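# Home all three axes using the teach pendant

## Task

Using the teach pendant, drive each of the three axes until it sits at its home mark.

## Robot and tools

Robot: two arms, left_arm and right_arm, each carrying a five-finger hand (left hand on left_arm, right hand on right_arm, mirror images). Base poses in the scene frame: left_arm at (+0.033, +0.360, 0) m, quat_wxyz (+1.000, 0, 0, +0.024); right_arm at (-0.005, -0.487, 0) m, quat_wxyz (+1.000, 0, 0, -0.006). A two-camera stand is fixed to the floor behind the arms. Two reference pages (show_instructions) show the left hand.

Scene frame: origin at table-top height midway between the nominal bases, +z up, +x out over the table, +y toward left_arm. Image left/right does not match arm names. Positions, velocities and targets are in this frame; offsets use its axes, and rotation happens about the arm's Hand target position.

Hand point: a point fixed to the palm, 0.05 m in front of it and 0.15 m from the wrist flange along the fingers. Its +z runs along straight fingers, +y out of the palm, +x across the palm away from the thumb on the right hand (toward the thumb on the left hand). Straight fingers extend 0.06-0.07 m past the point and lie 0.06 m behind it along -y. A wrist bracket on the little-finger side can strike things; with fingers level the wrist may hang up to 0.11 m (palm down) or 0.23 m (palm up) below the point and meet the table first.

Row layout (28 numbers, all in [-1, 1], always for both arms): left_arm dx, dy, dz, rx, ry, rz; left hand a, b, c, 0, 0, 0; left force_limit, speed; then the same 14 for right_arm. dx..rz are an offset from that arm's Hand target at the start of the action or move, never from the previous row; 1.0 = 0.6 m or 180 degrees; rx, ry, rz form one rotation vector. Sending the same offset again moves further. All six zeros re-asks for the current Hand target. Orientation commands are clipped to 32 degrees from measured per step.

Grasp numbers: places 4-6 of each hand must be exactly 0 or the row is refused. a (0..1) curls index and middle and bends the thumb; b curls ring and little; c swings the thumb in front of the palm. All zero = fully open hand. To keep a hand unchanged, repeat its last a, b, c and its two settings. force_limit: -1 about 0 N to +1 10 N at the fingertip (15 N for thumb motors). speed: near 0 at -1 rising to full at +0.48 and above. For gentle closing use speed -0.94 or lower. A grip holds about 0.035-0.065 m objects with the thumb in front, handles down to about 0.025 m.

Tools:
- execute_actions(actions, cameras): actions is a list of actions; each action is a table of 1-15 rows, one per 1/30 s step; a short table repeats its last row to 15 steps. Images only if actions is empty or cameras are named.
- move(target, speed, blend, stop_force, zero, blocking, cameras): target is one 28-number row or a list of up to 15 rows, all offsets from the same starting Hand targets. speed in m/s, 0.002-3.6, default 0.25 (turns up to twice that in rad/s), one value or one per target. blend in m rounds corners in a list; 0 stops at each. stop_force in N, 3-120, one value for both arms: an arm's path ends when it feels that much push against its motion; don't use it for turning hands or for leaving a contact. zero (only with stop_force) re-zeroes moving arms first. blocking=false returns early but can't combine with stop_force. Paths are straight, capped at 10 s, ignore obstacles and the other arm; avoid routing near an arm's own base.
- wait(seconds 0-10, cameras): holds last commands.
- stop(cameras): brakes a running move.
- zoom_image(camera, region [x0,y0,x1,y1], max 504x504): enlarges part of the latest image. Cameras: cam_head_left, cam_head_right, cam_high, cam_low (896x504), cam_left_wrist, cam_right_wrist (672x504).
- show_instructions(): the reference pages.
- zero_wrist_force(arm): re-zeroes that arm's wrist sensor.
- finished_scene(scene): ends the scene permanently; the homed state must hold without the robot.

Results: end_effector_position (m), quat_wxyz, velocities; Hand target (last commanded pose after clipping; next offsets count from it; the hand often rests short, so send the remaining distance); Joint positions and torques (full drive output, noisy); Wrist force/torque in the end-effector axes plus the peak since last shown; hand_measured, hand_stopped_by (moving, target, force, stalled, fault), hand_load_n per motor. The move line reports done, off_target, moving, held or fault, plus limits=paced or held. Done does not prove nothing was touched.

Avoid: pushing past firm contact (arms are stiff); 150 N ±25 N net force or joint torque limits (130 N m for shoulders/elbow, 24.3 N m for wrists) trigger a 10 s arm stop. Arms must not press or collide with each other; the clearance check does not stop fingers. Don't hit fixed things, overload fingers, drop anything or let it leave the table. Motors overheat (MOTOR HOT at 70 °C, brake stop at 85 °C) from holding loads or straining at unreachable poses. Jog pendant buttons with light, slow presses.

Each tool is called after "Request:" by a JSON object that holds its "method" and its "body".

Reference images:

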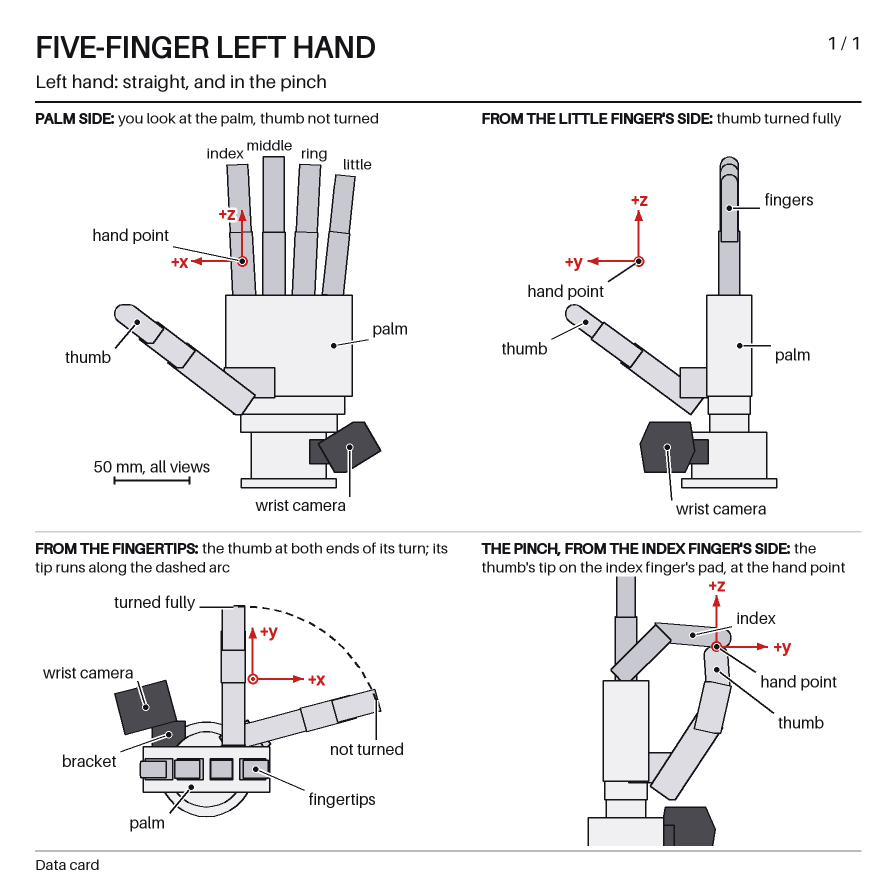

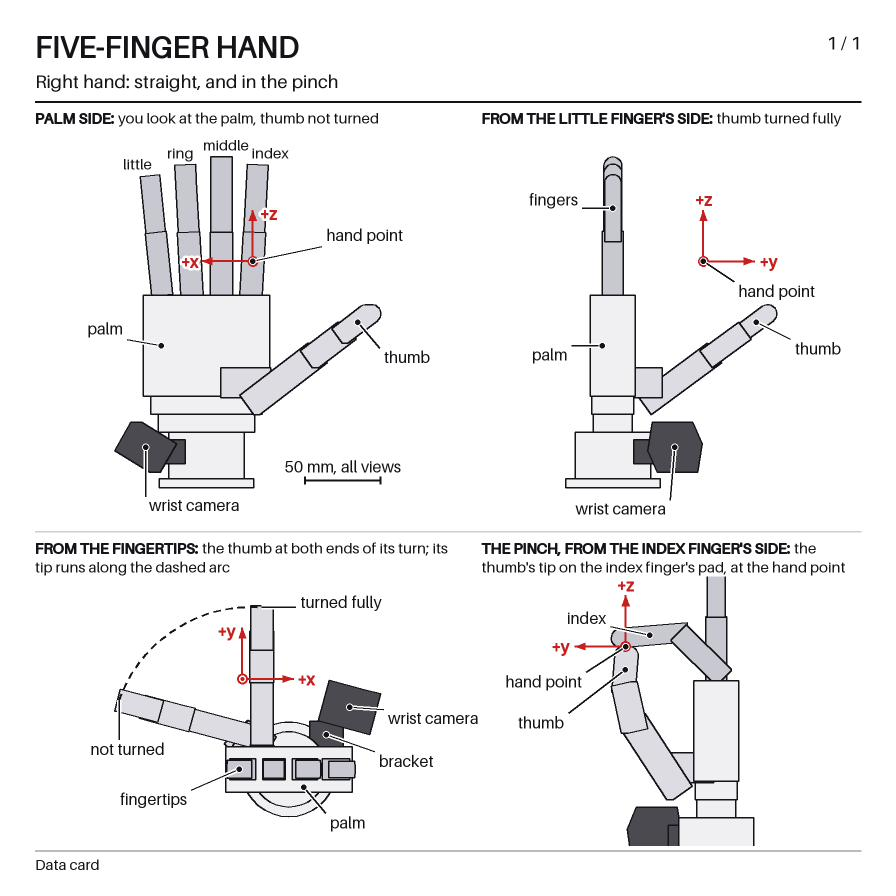

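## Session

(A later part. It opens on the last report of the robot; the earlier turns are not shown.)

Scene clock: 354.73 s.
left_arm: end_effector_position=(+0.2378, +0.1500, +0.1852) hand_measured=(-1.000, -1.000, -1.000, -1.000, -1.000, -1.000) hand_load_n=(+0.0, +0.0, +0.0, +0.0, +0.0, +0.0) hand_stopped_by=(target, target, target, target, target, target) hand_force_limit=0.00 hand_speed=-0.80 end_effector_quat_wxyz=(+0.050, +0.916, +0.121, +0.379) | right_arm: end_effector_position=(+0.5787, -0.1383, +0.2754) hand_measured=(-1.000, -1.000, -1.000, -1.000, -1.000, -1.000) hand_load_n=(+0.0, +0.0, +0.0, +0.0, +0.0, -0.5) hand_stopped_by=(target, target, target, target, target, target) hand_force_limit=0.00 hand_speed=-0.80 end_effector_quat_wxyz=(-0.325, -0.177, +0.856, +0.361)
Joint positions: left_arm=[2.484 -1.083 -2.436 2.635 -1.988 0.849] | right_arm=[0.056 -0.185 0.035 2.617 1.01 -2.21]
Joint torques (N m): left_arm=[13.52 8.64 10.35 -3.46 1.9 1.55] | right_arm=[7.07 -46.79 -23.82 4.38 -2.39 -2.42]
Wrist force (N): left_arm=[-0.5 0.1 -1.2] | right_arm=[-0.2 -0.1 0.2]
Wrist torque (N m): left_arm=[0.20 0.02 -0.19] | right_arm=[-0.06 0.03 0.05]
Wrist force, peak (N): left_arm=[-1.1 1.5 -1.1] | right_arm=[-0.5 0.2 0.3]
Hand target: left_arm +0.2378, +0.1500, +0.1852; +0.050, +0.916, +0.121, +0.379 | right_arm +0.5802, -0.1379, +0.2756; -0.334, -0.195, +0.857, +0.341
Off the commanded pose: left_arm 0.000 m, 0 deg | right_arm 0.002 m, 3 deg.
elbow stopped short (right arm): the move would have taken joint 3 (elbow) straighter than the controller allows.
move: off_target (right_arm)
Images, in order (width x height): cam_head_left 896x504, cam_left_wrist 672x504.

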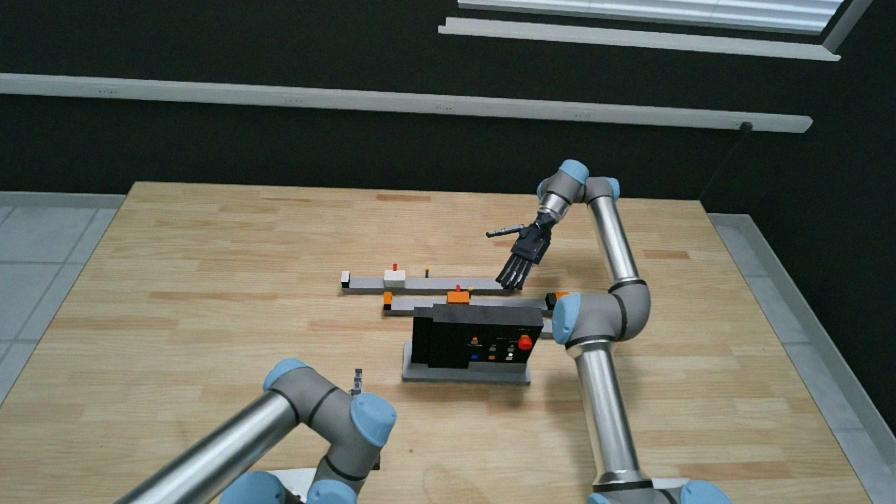

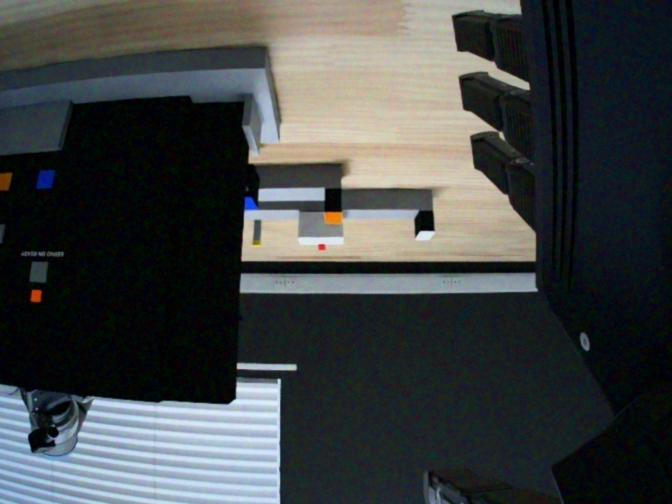

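Request:
{"method": "move", "body": {"target": [0.1, 0.12, 0.03, 0.079, -0.2486, -0.0328, 0,0,0,0,0,0, 0.0, -0.8, 0,0,0,0,0,0, 0,0,0,0,0,0, 0.0, -0.8], "speed": 0.2, "cameras": ["all"]}}

Request:
{"method": "zoom_image", "body": {"camera": "cam_left_wrist", "region": [0, 0, 336, 400]}}

Request:
{"method": "zoom_image", "body": {"camera": "cam_high", "region": [430, 70, 730, 290]}}

Scene clock: 456.43 s.
left_arm: end_effector_position=(+0.2565, +0.1727, +0.1909) hand_measured=(-1.000, -1.000, -1.000, -1.000, -1.000, -1.000) hand_load_n=(+0.0, +0.0, +0.0, +0.0, +0.0, +0.0) hand_stopped_by=(target, target, target, target, target, target) hand_force_limit=0.00 hand_speed=-0.80 end_effector_quat_wxyz=(+0.028, +0.865, +0.090, +0.493) | right_arm: end_effector_position=(+0.5787, -0.1383, +0.2754) hand_measured=(-1.000, -1.000, -1.000, -1.000, -1.000, -1.000) hand_load_n=(+0.0, +0.0, -0.5, +0.0, +0.0, +0.0) hand_stopped_by=(target, target, target, target, target, target) hand_force_limit=0.00 hand_speed=-0.80 end_effector_quat_wxyz=(-0.325, -0.177, +0.856, +0.361)
Joint positions: left_arm=[2.601 -0.927 -2.569 2.888 -2.029 1.111] | right_arm=[0.056 -0.185 0.035 2.617 1.01 -2.21]
Joint torques (N m): left_arm=[-11.69 -16.07 24.86 -2.7 -2.71 -2.06] | right_arm=[1.91 -47.33 -24.61 4.29 -2.26 -2.4]
Wrist force (N): left_arm=[-0.7 0.3 -1.4] | right_arm=[-0.3 -0.2 0.4]
Wrist torque (N m): left_arm=[0.26 0.02 -0.04] | right_arm=[-0.06 0.02 0.05]
Wrist force, peak (N): left_arm=[-0.7 0.6 -1.7] | right_arm=[-0.4 -0.2 0.4]
Hand target: left_arm +0.2564, +0.1727, +0.1909; +0.028, +0.865, +0.090, +0.493 (not the last commanded pose) | right_arm +0.5802, -0.1379, +0.2756; -0.334, -0.195, +0.857, +0.341
Off the commanded pose: left_arm 0.066 m, 32 deg | right_arm 0.002 m, 3 deg.
elbow stopped short (right arm): the move would have taken joint 3 (elbow) straighter than the controller allows.
move: held (left_arm; a check stopped the path), off_target (right_arm); limits=held
pose unreachable (left arm): on one or more control steps of this call, first in action 0 (counted from 0), this arm could not follow its commanded pose, so it was not sent that pose on those steps. It may still have moved: this result reports where it is.
cause: moving toward the commanded pose would bring two parts of the arm too close to each other (joints 3 (elbow) to 5 (wrist 2) lie between them).

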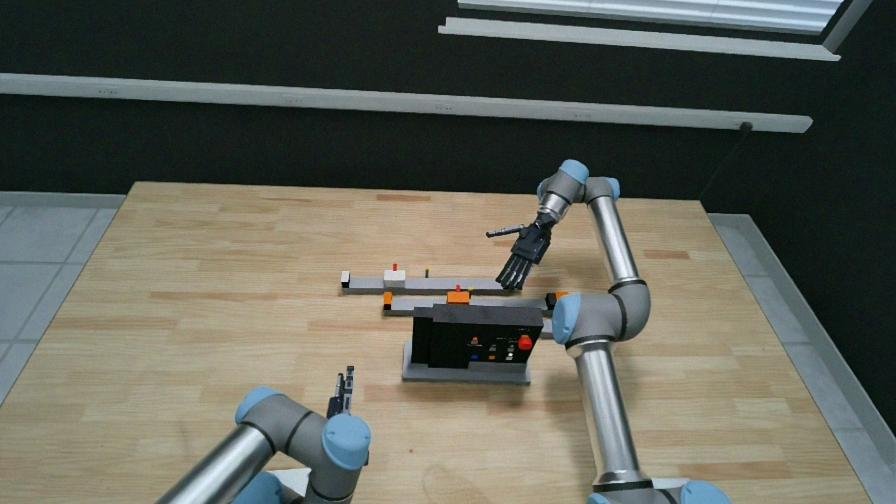

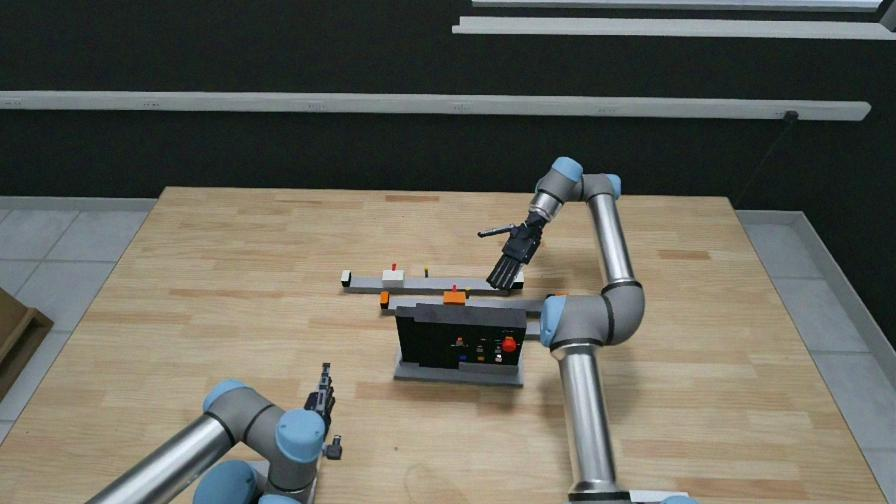

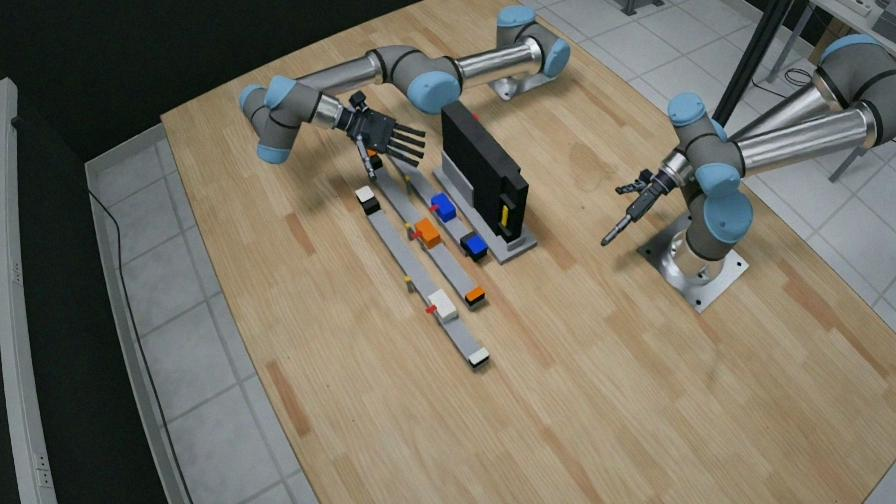

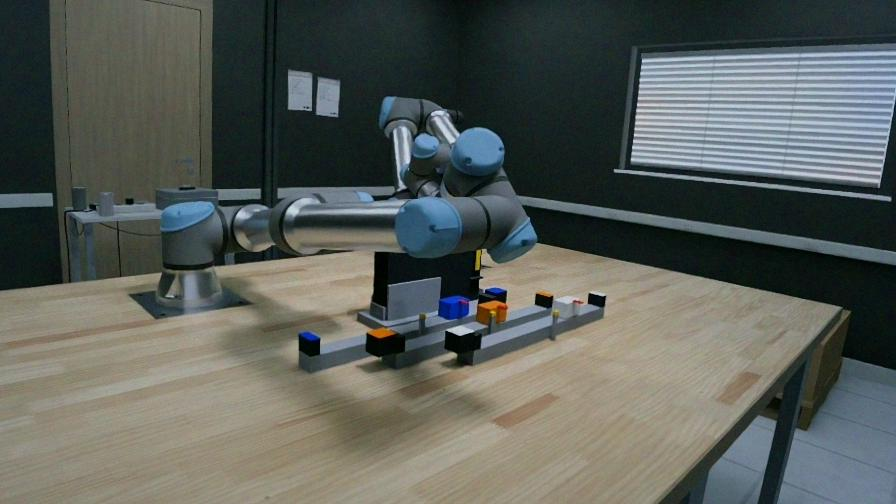

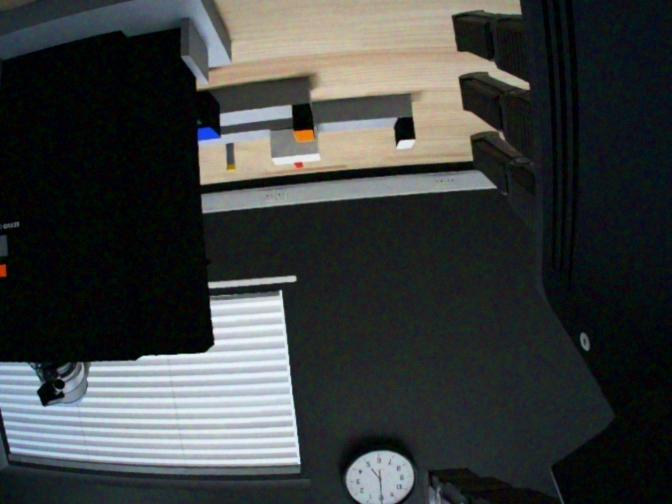

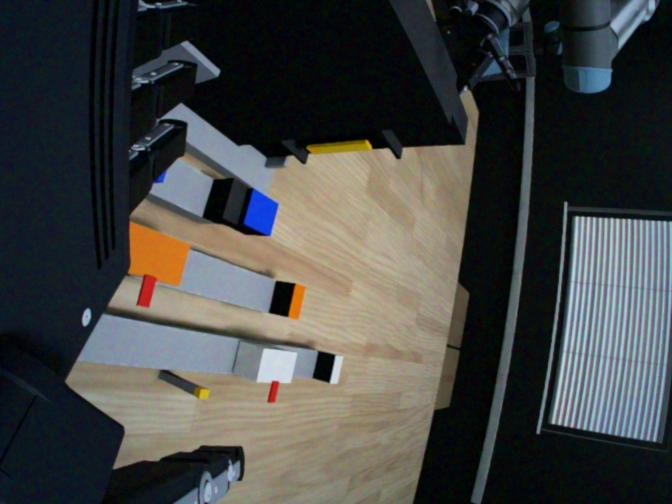

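Scaled by 1.260 from the camera's 672x504 image, which has a finer 960x720 frame.

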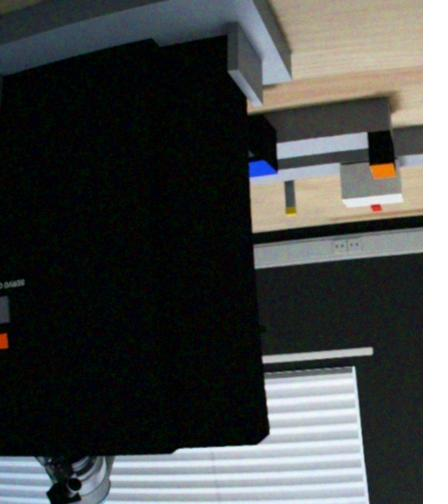

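Scaled by 1.680 from the camera's 896x504 image, which has a finer 1280x720 frame.

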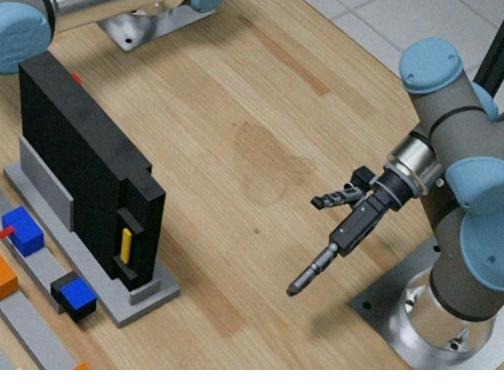

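Request:
{"method": "move", "body": {"target": [[0.3225, -0.2045, 0.3818, 0,0,0, 0,0,0,0,0,0, 0.0, -0.8, 0,0,0,0,0,0, 0,0,0,0,0,0, 0.0, -0.8],[0.4058, 0.1788, 0.3485, -0.092, -0.1772, -0.5138, 0,0,0,0,0,0, 0.0, -0.8, 0,0,0,0,0,0, 0,0,0,0,0,0, 0.0, -0.8]], "speed": 0.25, "cameras": ["all"]}}

Scene clock: 530.50 s.
left_arm: end_effector_position=(+0.4999, +0.2799, +0.4000) hand_measured=(-1.000, -1.000, -1.000, -1.000, -1.000, -1.000) hand_load_n=(+0.0, +0.0, +0.0, +0.0, +0.0, +0.0) hand_stopped_by=(target, target, target, target, target, target) hand_force_limit=0.00 hand_speed=-0.80 end_effector_quat_wxyz=(+0.501, +0.500, -0.500, +0.500) | right_arm: end_effector_position=(+0.5787, -0.1383, +0.2754) hand_measured=(-1.000, -1.000, -1.000, -1.000, -1.000, -1.000) hand_load_n=(+0.0, +0.0, +0.0, +0.0, +0.0, +0.0) hand_stopped_by=(target, target, target, target, target, target) hand_force_limit=0.00 hand_speed=-0.80 end_effector_quat_wxyz=(-0.325, -0.177, +0.856, +0.361)
Joint positions: left_arm=[3.649 -1.947 -1.424 3.37 0.555 1.57] | right_arm=[0.056 -0.185 0.035 2.617 1.01 -2.21]
Joint torques (N m): left_arm=[-12.14 40.26 24.83 1.88 2.31 -1.62] | right_arm=[-4.25 -46.46 -24.11 4.31 -2.34 -2.18]
Wrist force (N): left_arm=[-0.5 1.0 -1.6] | right_arm=[-0.2 -0.2 0.3]
Wrist torque (N m): left_arm=[0.43 0.02 -0.06] | right_arm=[-0.06 0.02 0.05]
Wrist force, peak (N): left_arm=[-0.7 0.4 -2.6] | right_arm=[-0.4 -0.1 0.5]
Hand target: left_arm +0.4999, +0.2799, +0.4000; +0.501, +0.500, -0.500, +0.500 | right_arm +0.5802, -0.1379, +0.2756; -0.334, -0.195, +0.857, +0.341
Off the commanded pose: left_arm 0.000 m, 0 deg | right_arm 0.002 m, 3 deg.
elbow stopped short (right arm): the move would have taken joint 3 (elbow) straighter than the controller allows.
move: off_target (right_arm)

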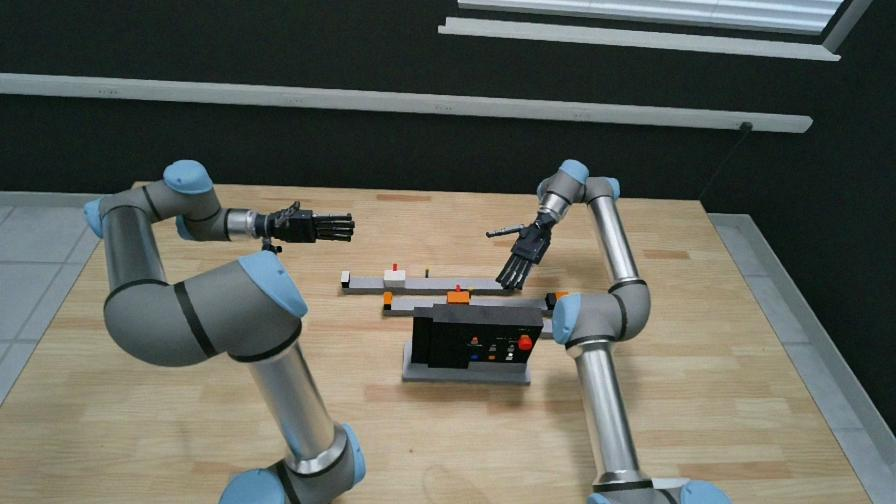

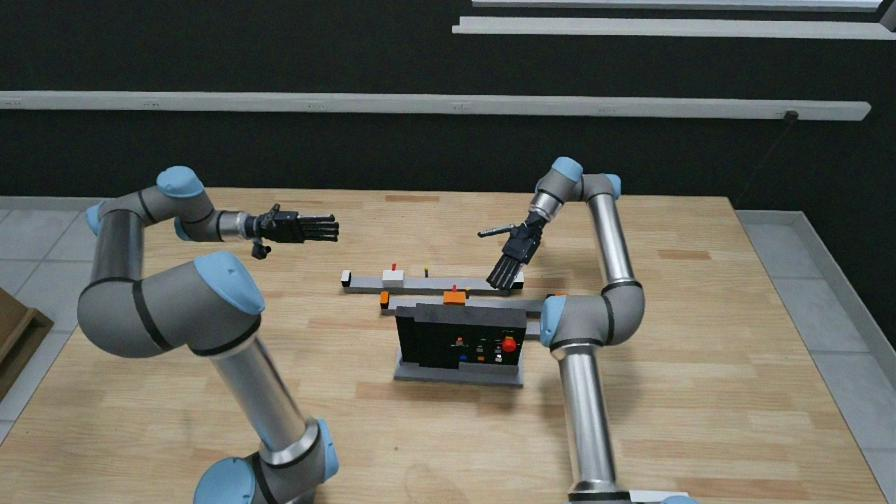

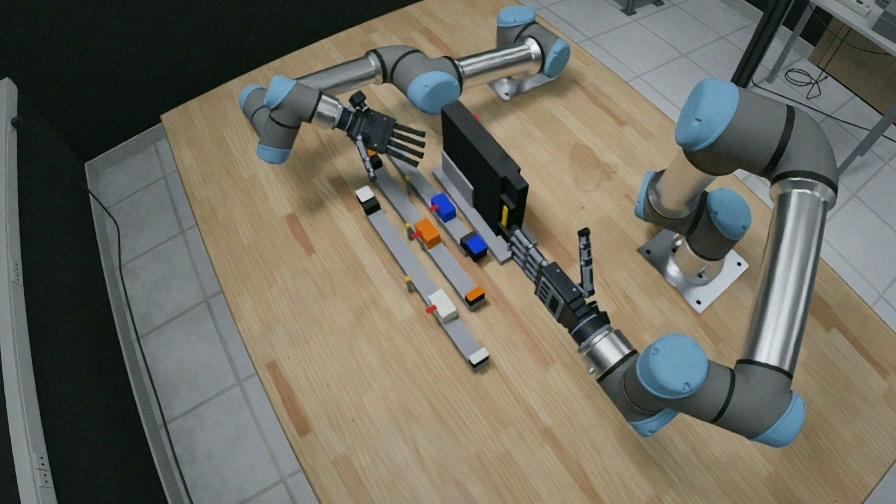

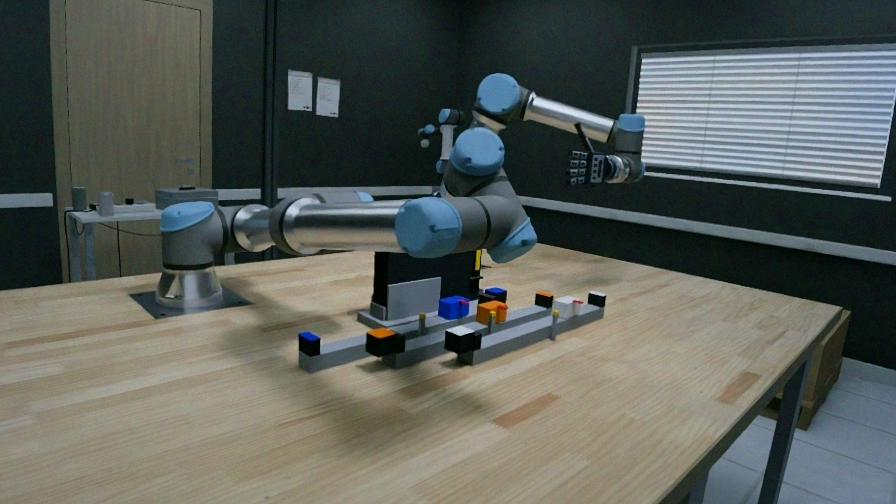

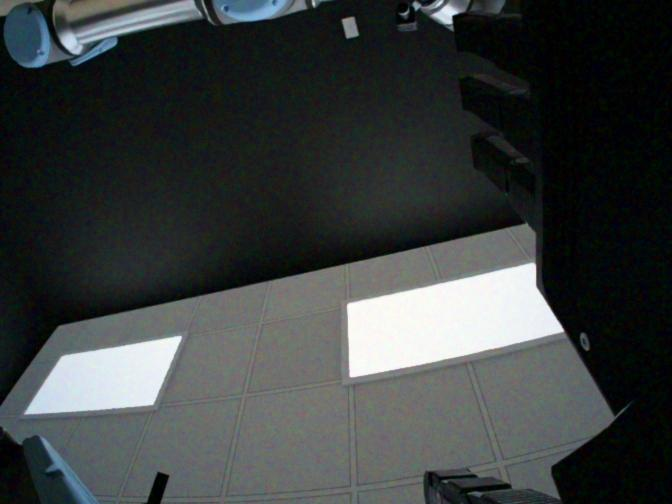

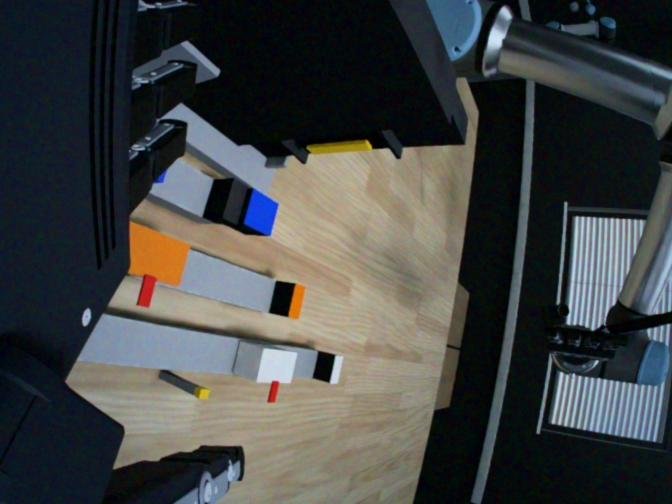

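Request:
{"method": "move", "body": {"target": [0.0333, 0, -0.425, 0,0,0, 0,0,0,0,0,0, 0.0, -0.8, 0,0,0,0,0,0, 0,0,0,0,0,0, 0.0, -0.8], "speed": 0.2, "cameras": ["all"]}}

Request:
{"method": "zoom_image", "body": {"camera": "cam_left_wrist", "region": [200, 0, 600, 300]}}

Request:
{"method": "zoom_image", "body": {"camera": "cam_high", "region": [400, 90, 660, 390]}}

Request:
{"method": "zoom_image", "body": {"camera": "cam_low", "region": [350, 180, 640, 380]}}

Scene clock: 538.23 s.
left_arm: end_effector_position=(+0.5199, +0.2799, +0.1451) hand_measured=(-1.000, -1.000, -1.000, -1.000, -1.000, -1.000) hand_load_n=(+0.0, +0.0, +0.0, +0.0, +0.0, +0.0) hand_stopped_by=(target, target, target, target, target, target) hand_force_limit=0.00 hand_speed=-0.80 end_effector_quat_wxyz=(+0.501, +0.500, -0.500, +0.500) | right_arm: end_effector_position=(+0.5787, -0.1383, +0.2754) hand_measured=(-1.000, -1.000, -1.000, -1.000, -1.000, -1.000) hand_load_n=(+0.0, +0.0, +0.0, +0.0, +0.0, +0.0) hand_stopped_by=(target, target, target, target, target, target) hand_force_limit=0.00 hand_speed=-0.80 end_effector_quat_wxyz=(-0.325, -0.177, +0.856, +0.361)
Joint positions: left_arm=[3.63 -2.276 -1.634 3.909 0.536 1.57] | right_arm=[0.056 -0.185 0.035 2.617 1.01 -2.21]
Joint torques (N m): left_arm=[-12.15 28.36 19.55 1.9 -2.13 -1.85] | right_arm=[-4.17 -46.82 -24.61 4.21 -2.18 -2.33]
Wrist force (N): left_arm=[-0.7 0.9 -1.5] | right_arm=[-0.1 0.2 0.3]
Wrist torque (N m): left_arm=[0.41 0.06 -0.03] | right_arm=[-0.02 0.01 0.07]
Wrist force, peak (N): left_arm=[-1.6 0.6 -1.6] | right_arm=[-0.4 -0.1 0.5]
Hand target: left_arm +0.5199, +0.2799, +0.1450; +0.501, +0.500, -0.500, +0.500 | right_arm +0.5802, -0.1379, +0.2756; -0.334, -0.195, +0.857, +0.341
Off the commanded pose: left_arm 0.000 m, 0 deg | right_arm 0.002 m, 3 deg.
elbow stopped short (right arm): the move would have taken joint 3 (elbow) straighter than the controller allows.
move: off_target (right_arm)

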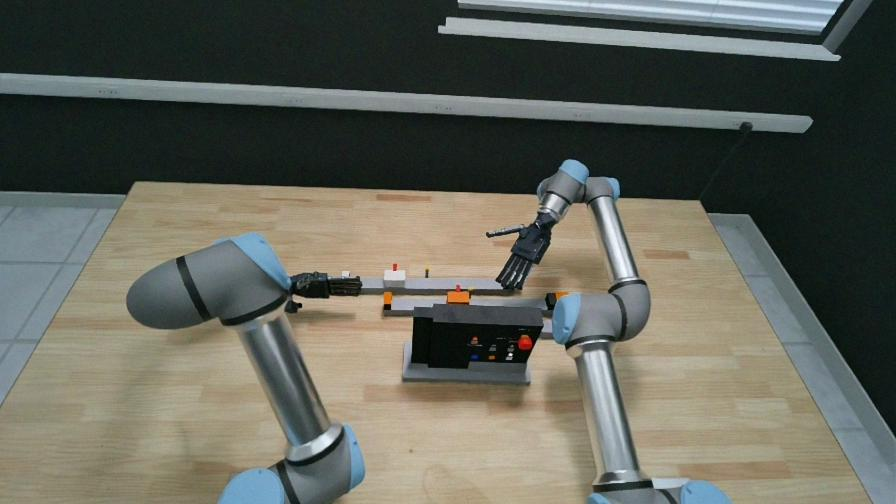

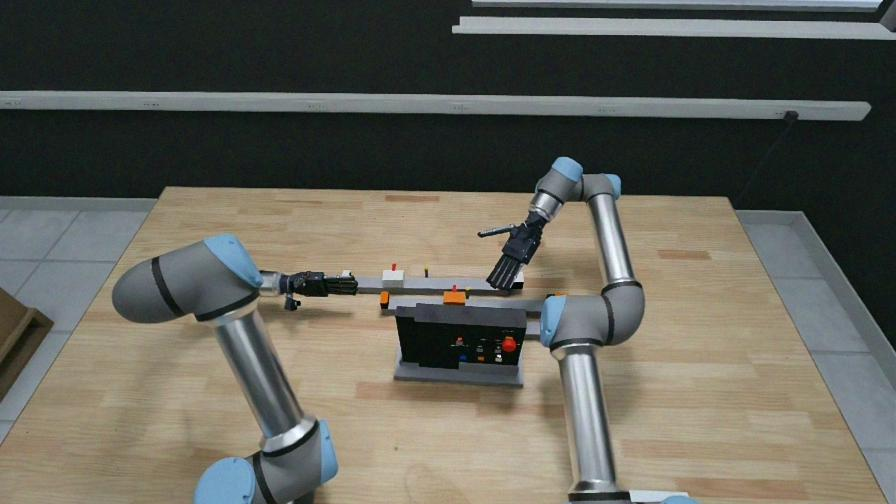

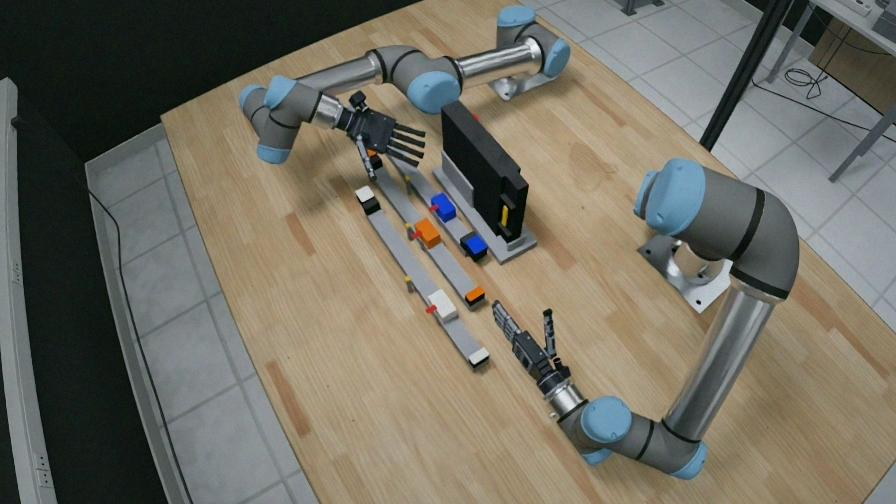

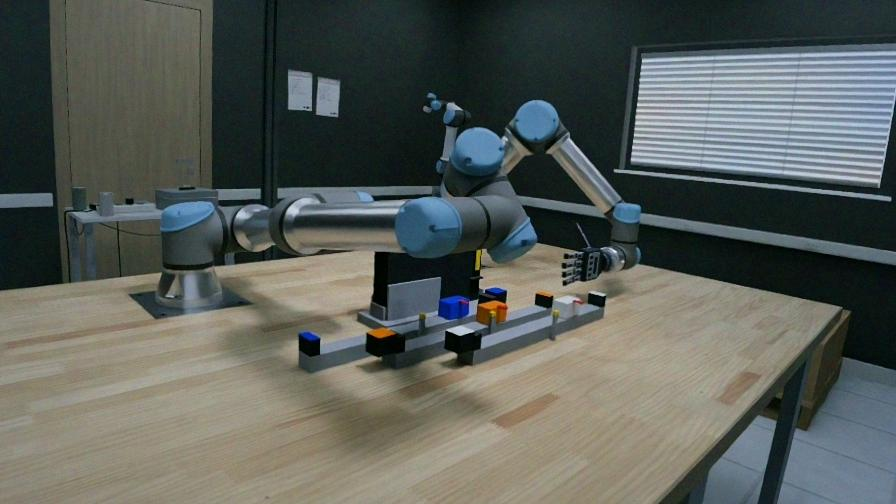

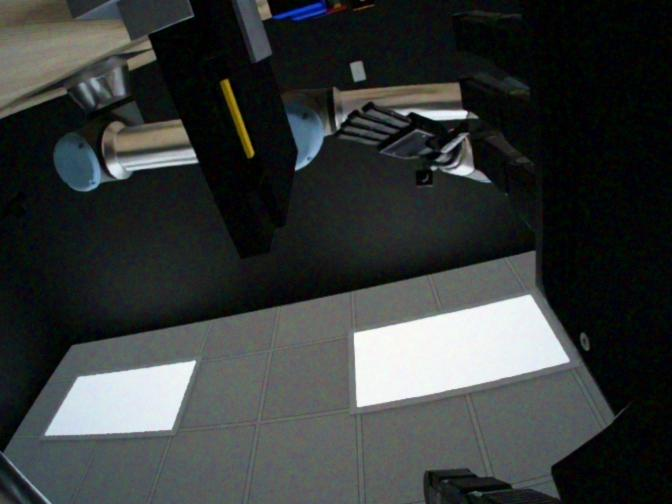

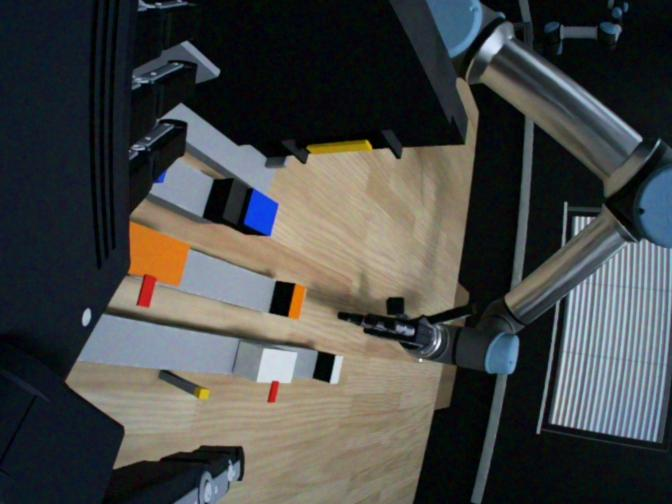

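Scaled by 1.260 from the camera's 672x504 image, which has a finer 960x720 frame.

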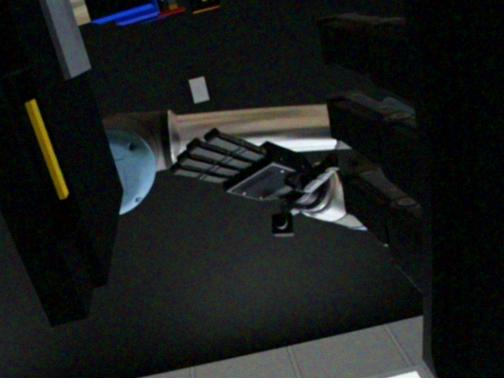

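Scaled by 1.680 from the camera's 896x504 image, which has a finer 1280x720 frame.

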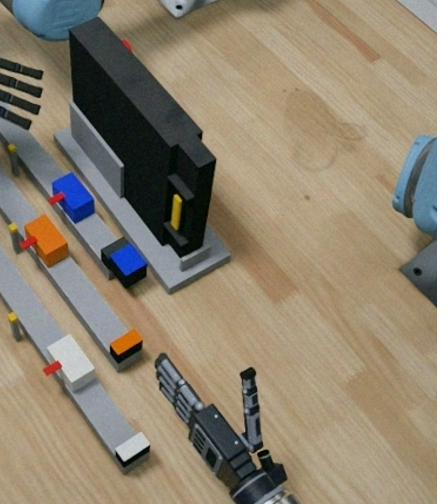

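Scaled by 1.738 from the camera's 896x504 image, which has a finer 1280x720 frame.

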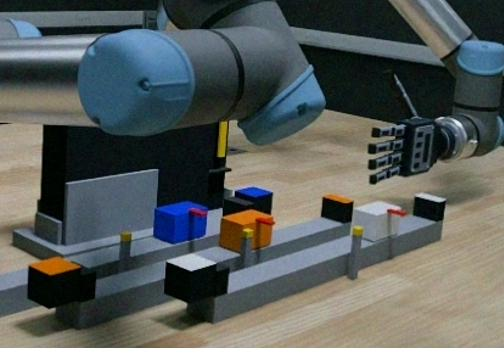

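Request:
{"method": "zoom_image", "body": {"camera": "cam_left_wrist", "region": [150, 0, 330, 270]}}

Scaled by 1.867 from the camera's 672x504 image, which has a finer 960x720 frame.

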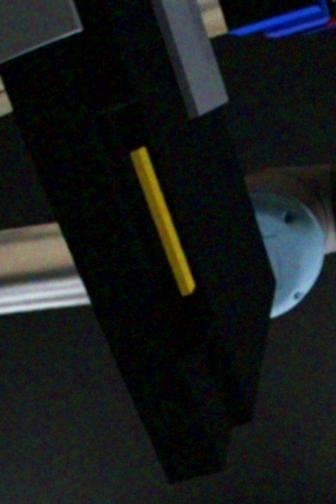

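Request:
{"method": "move", "body": {"target": [-0.1583, -0.1883, 0.0083, 0,0,0, 0,0,0,0,0,0, 0.0, -0.8, 0,0,0,0,0,0, 0,0,0,0,0,0, 0.0, -0.8], "speed": 0.12, "cameras": ["cam_left_wrist", "cam_high", "cam_low", "cam_head_left", "cam_right_wrist"]}}

Request:
{"method": "zoom_image", "body": {"camera": "cam_high", "region": [430, 90, 630, 290]}}

Request:
{"method": "zoom_image", "body": {"camera": "cam_left_wrist", "region": [100, 0, 500, 300]}}

Request:
{"method": "zoom_image", "body": {"camera": "cam_right_wrist", "region": [230, 40, 530, 240]}}

Scene clock: 581.67 s.
left_arm: end_effector_position=(+0.4250, +0.1671, +0.1499) hand_measured=(-1.000, -1.000, -1.000, -1.000, -1.000, -1.000) hand_load_n=(+0.0, +0.0, +0.0, +0.0, +0.0, +0.0) hand_stopped_by=(target, target, target, target, target, target) hand_force_limit=0.00 hand_speed=-0.80 end_effector_quat_wxyz=(+0.501, +0.500, -0.500, +0.500) | right_arm: end_effector_position=(+0.5787, -0.1383, +0.2754) hand_measured=(-1.000, -1.000, -1.000, -1.000, -1.000, -1.000) hand_load_n=(+0.0, +0.0, +0.0, +0.0, +0.0, +0.0) hand_stopped_by=(target, target, target, target, target, target) hand_force_limit=0.00 hand_speed=-0.80 end_effector_quat_wxyz=(-0.325, -0.177, +0.856, +0.361)
Joint positions: left_arm=[3.517 -2.073 -2.007 4.08 0.423 1.57] | right_arm=[0.056 -0.185 0.035 2.617 1.01 -2.21]
Joint torques (N m): left_arm=[-12.57 40.37 2.95 2.31 -2.34 -1.91] | right_arm=[-4.68 -47.38 -23.95 4.2 -2.31 -2.17]
Wrist force (N): left_arm=[-0.7 1.1 -1.3] | right_arm=[-0.1 0.0 0.2]
Wrist torque (N m): left_arm=[0.42 0.04 -0.03] | right_arm=[-0.05 0.02 0.06]
Wrist force, peak (N): left_arm=[0.0 1.0 -2.0] | right_arm=[-0.4 -0.1 0.4]
Hand target: left_arm +0.4249, +0.1670, +0.1499; +0.501, +0.500, -0.500, +0.500 | right_arm +0.5802, -0.1379, +0.2756; -0.334, -0.195, +0.857, +0.341
Off the commanded pose: left_arm 0.000 m, 0 deg | right_arm 0.002 m, 3 deg.
elbow stopped short (right arm): the move would have taken joint 3 (elbow) straighter than the controller allows.
move: off_target (right_arm)
Images, in order (width x height): cam_head_left 896x504, cam_high 896x504, cam_low 896x504, cam_left_wrist 672x504, cam_right_wrist 672x504.

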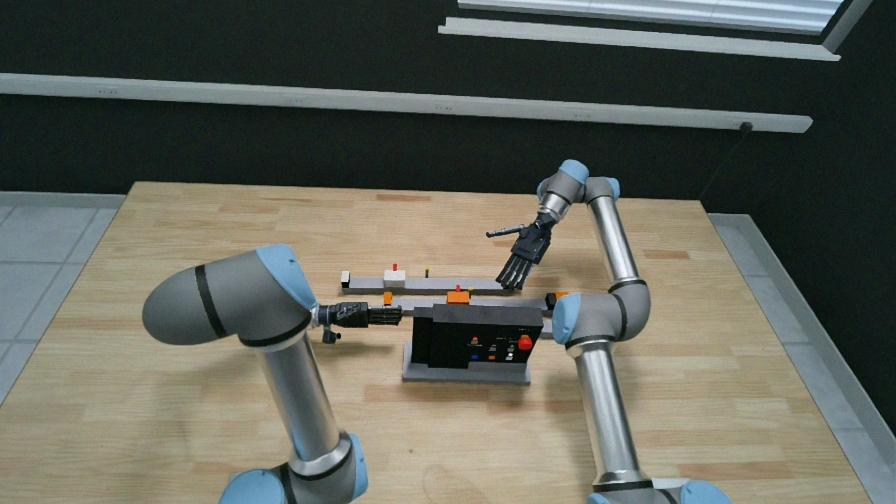

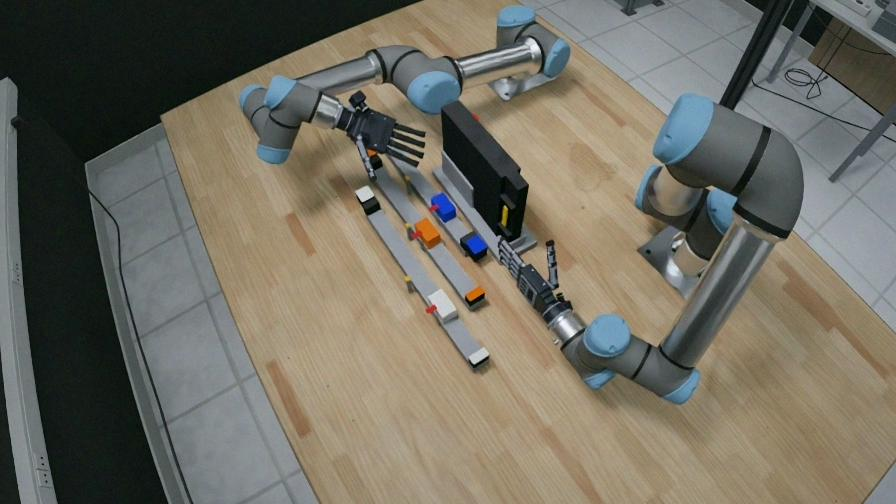

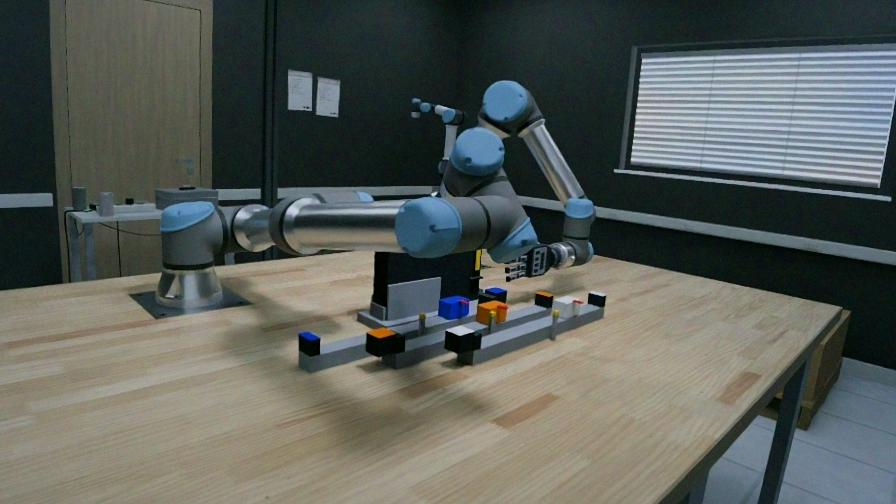

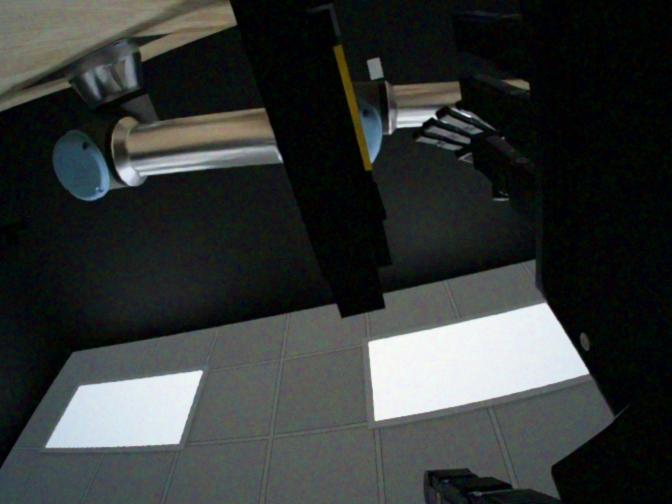

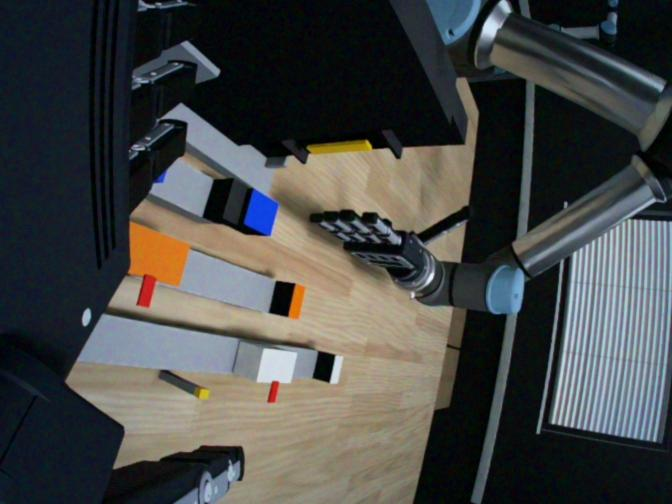

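Scaled by 2.520 from the camera's 896x504 image, which has a finer 1280x720 frame.

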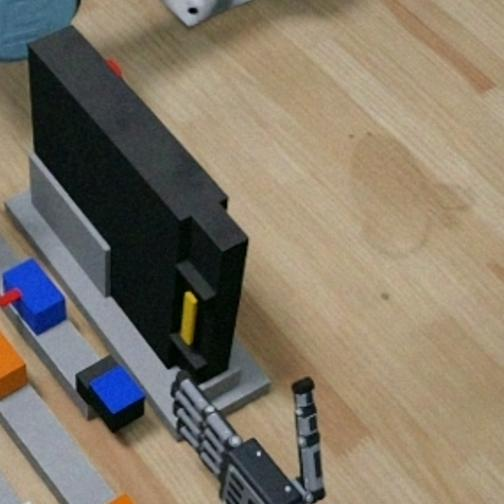

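Scaled by 1.260 from the camera's 672x504 image, which has a finer 960x720 frame.

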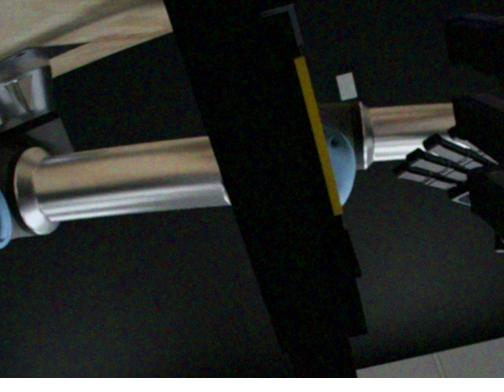

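Scaled by 1.680 from the camera's 672x504 image, which has a finer 960x720 frame.

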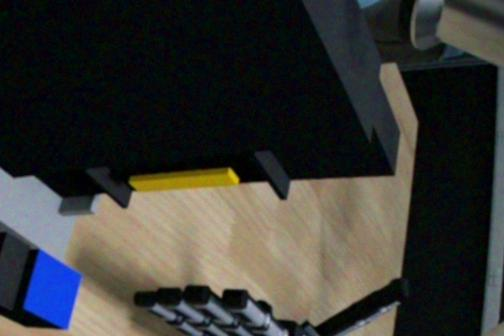

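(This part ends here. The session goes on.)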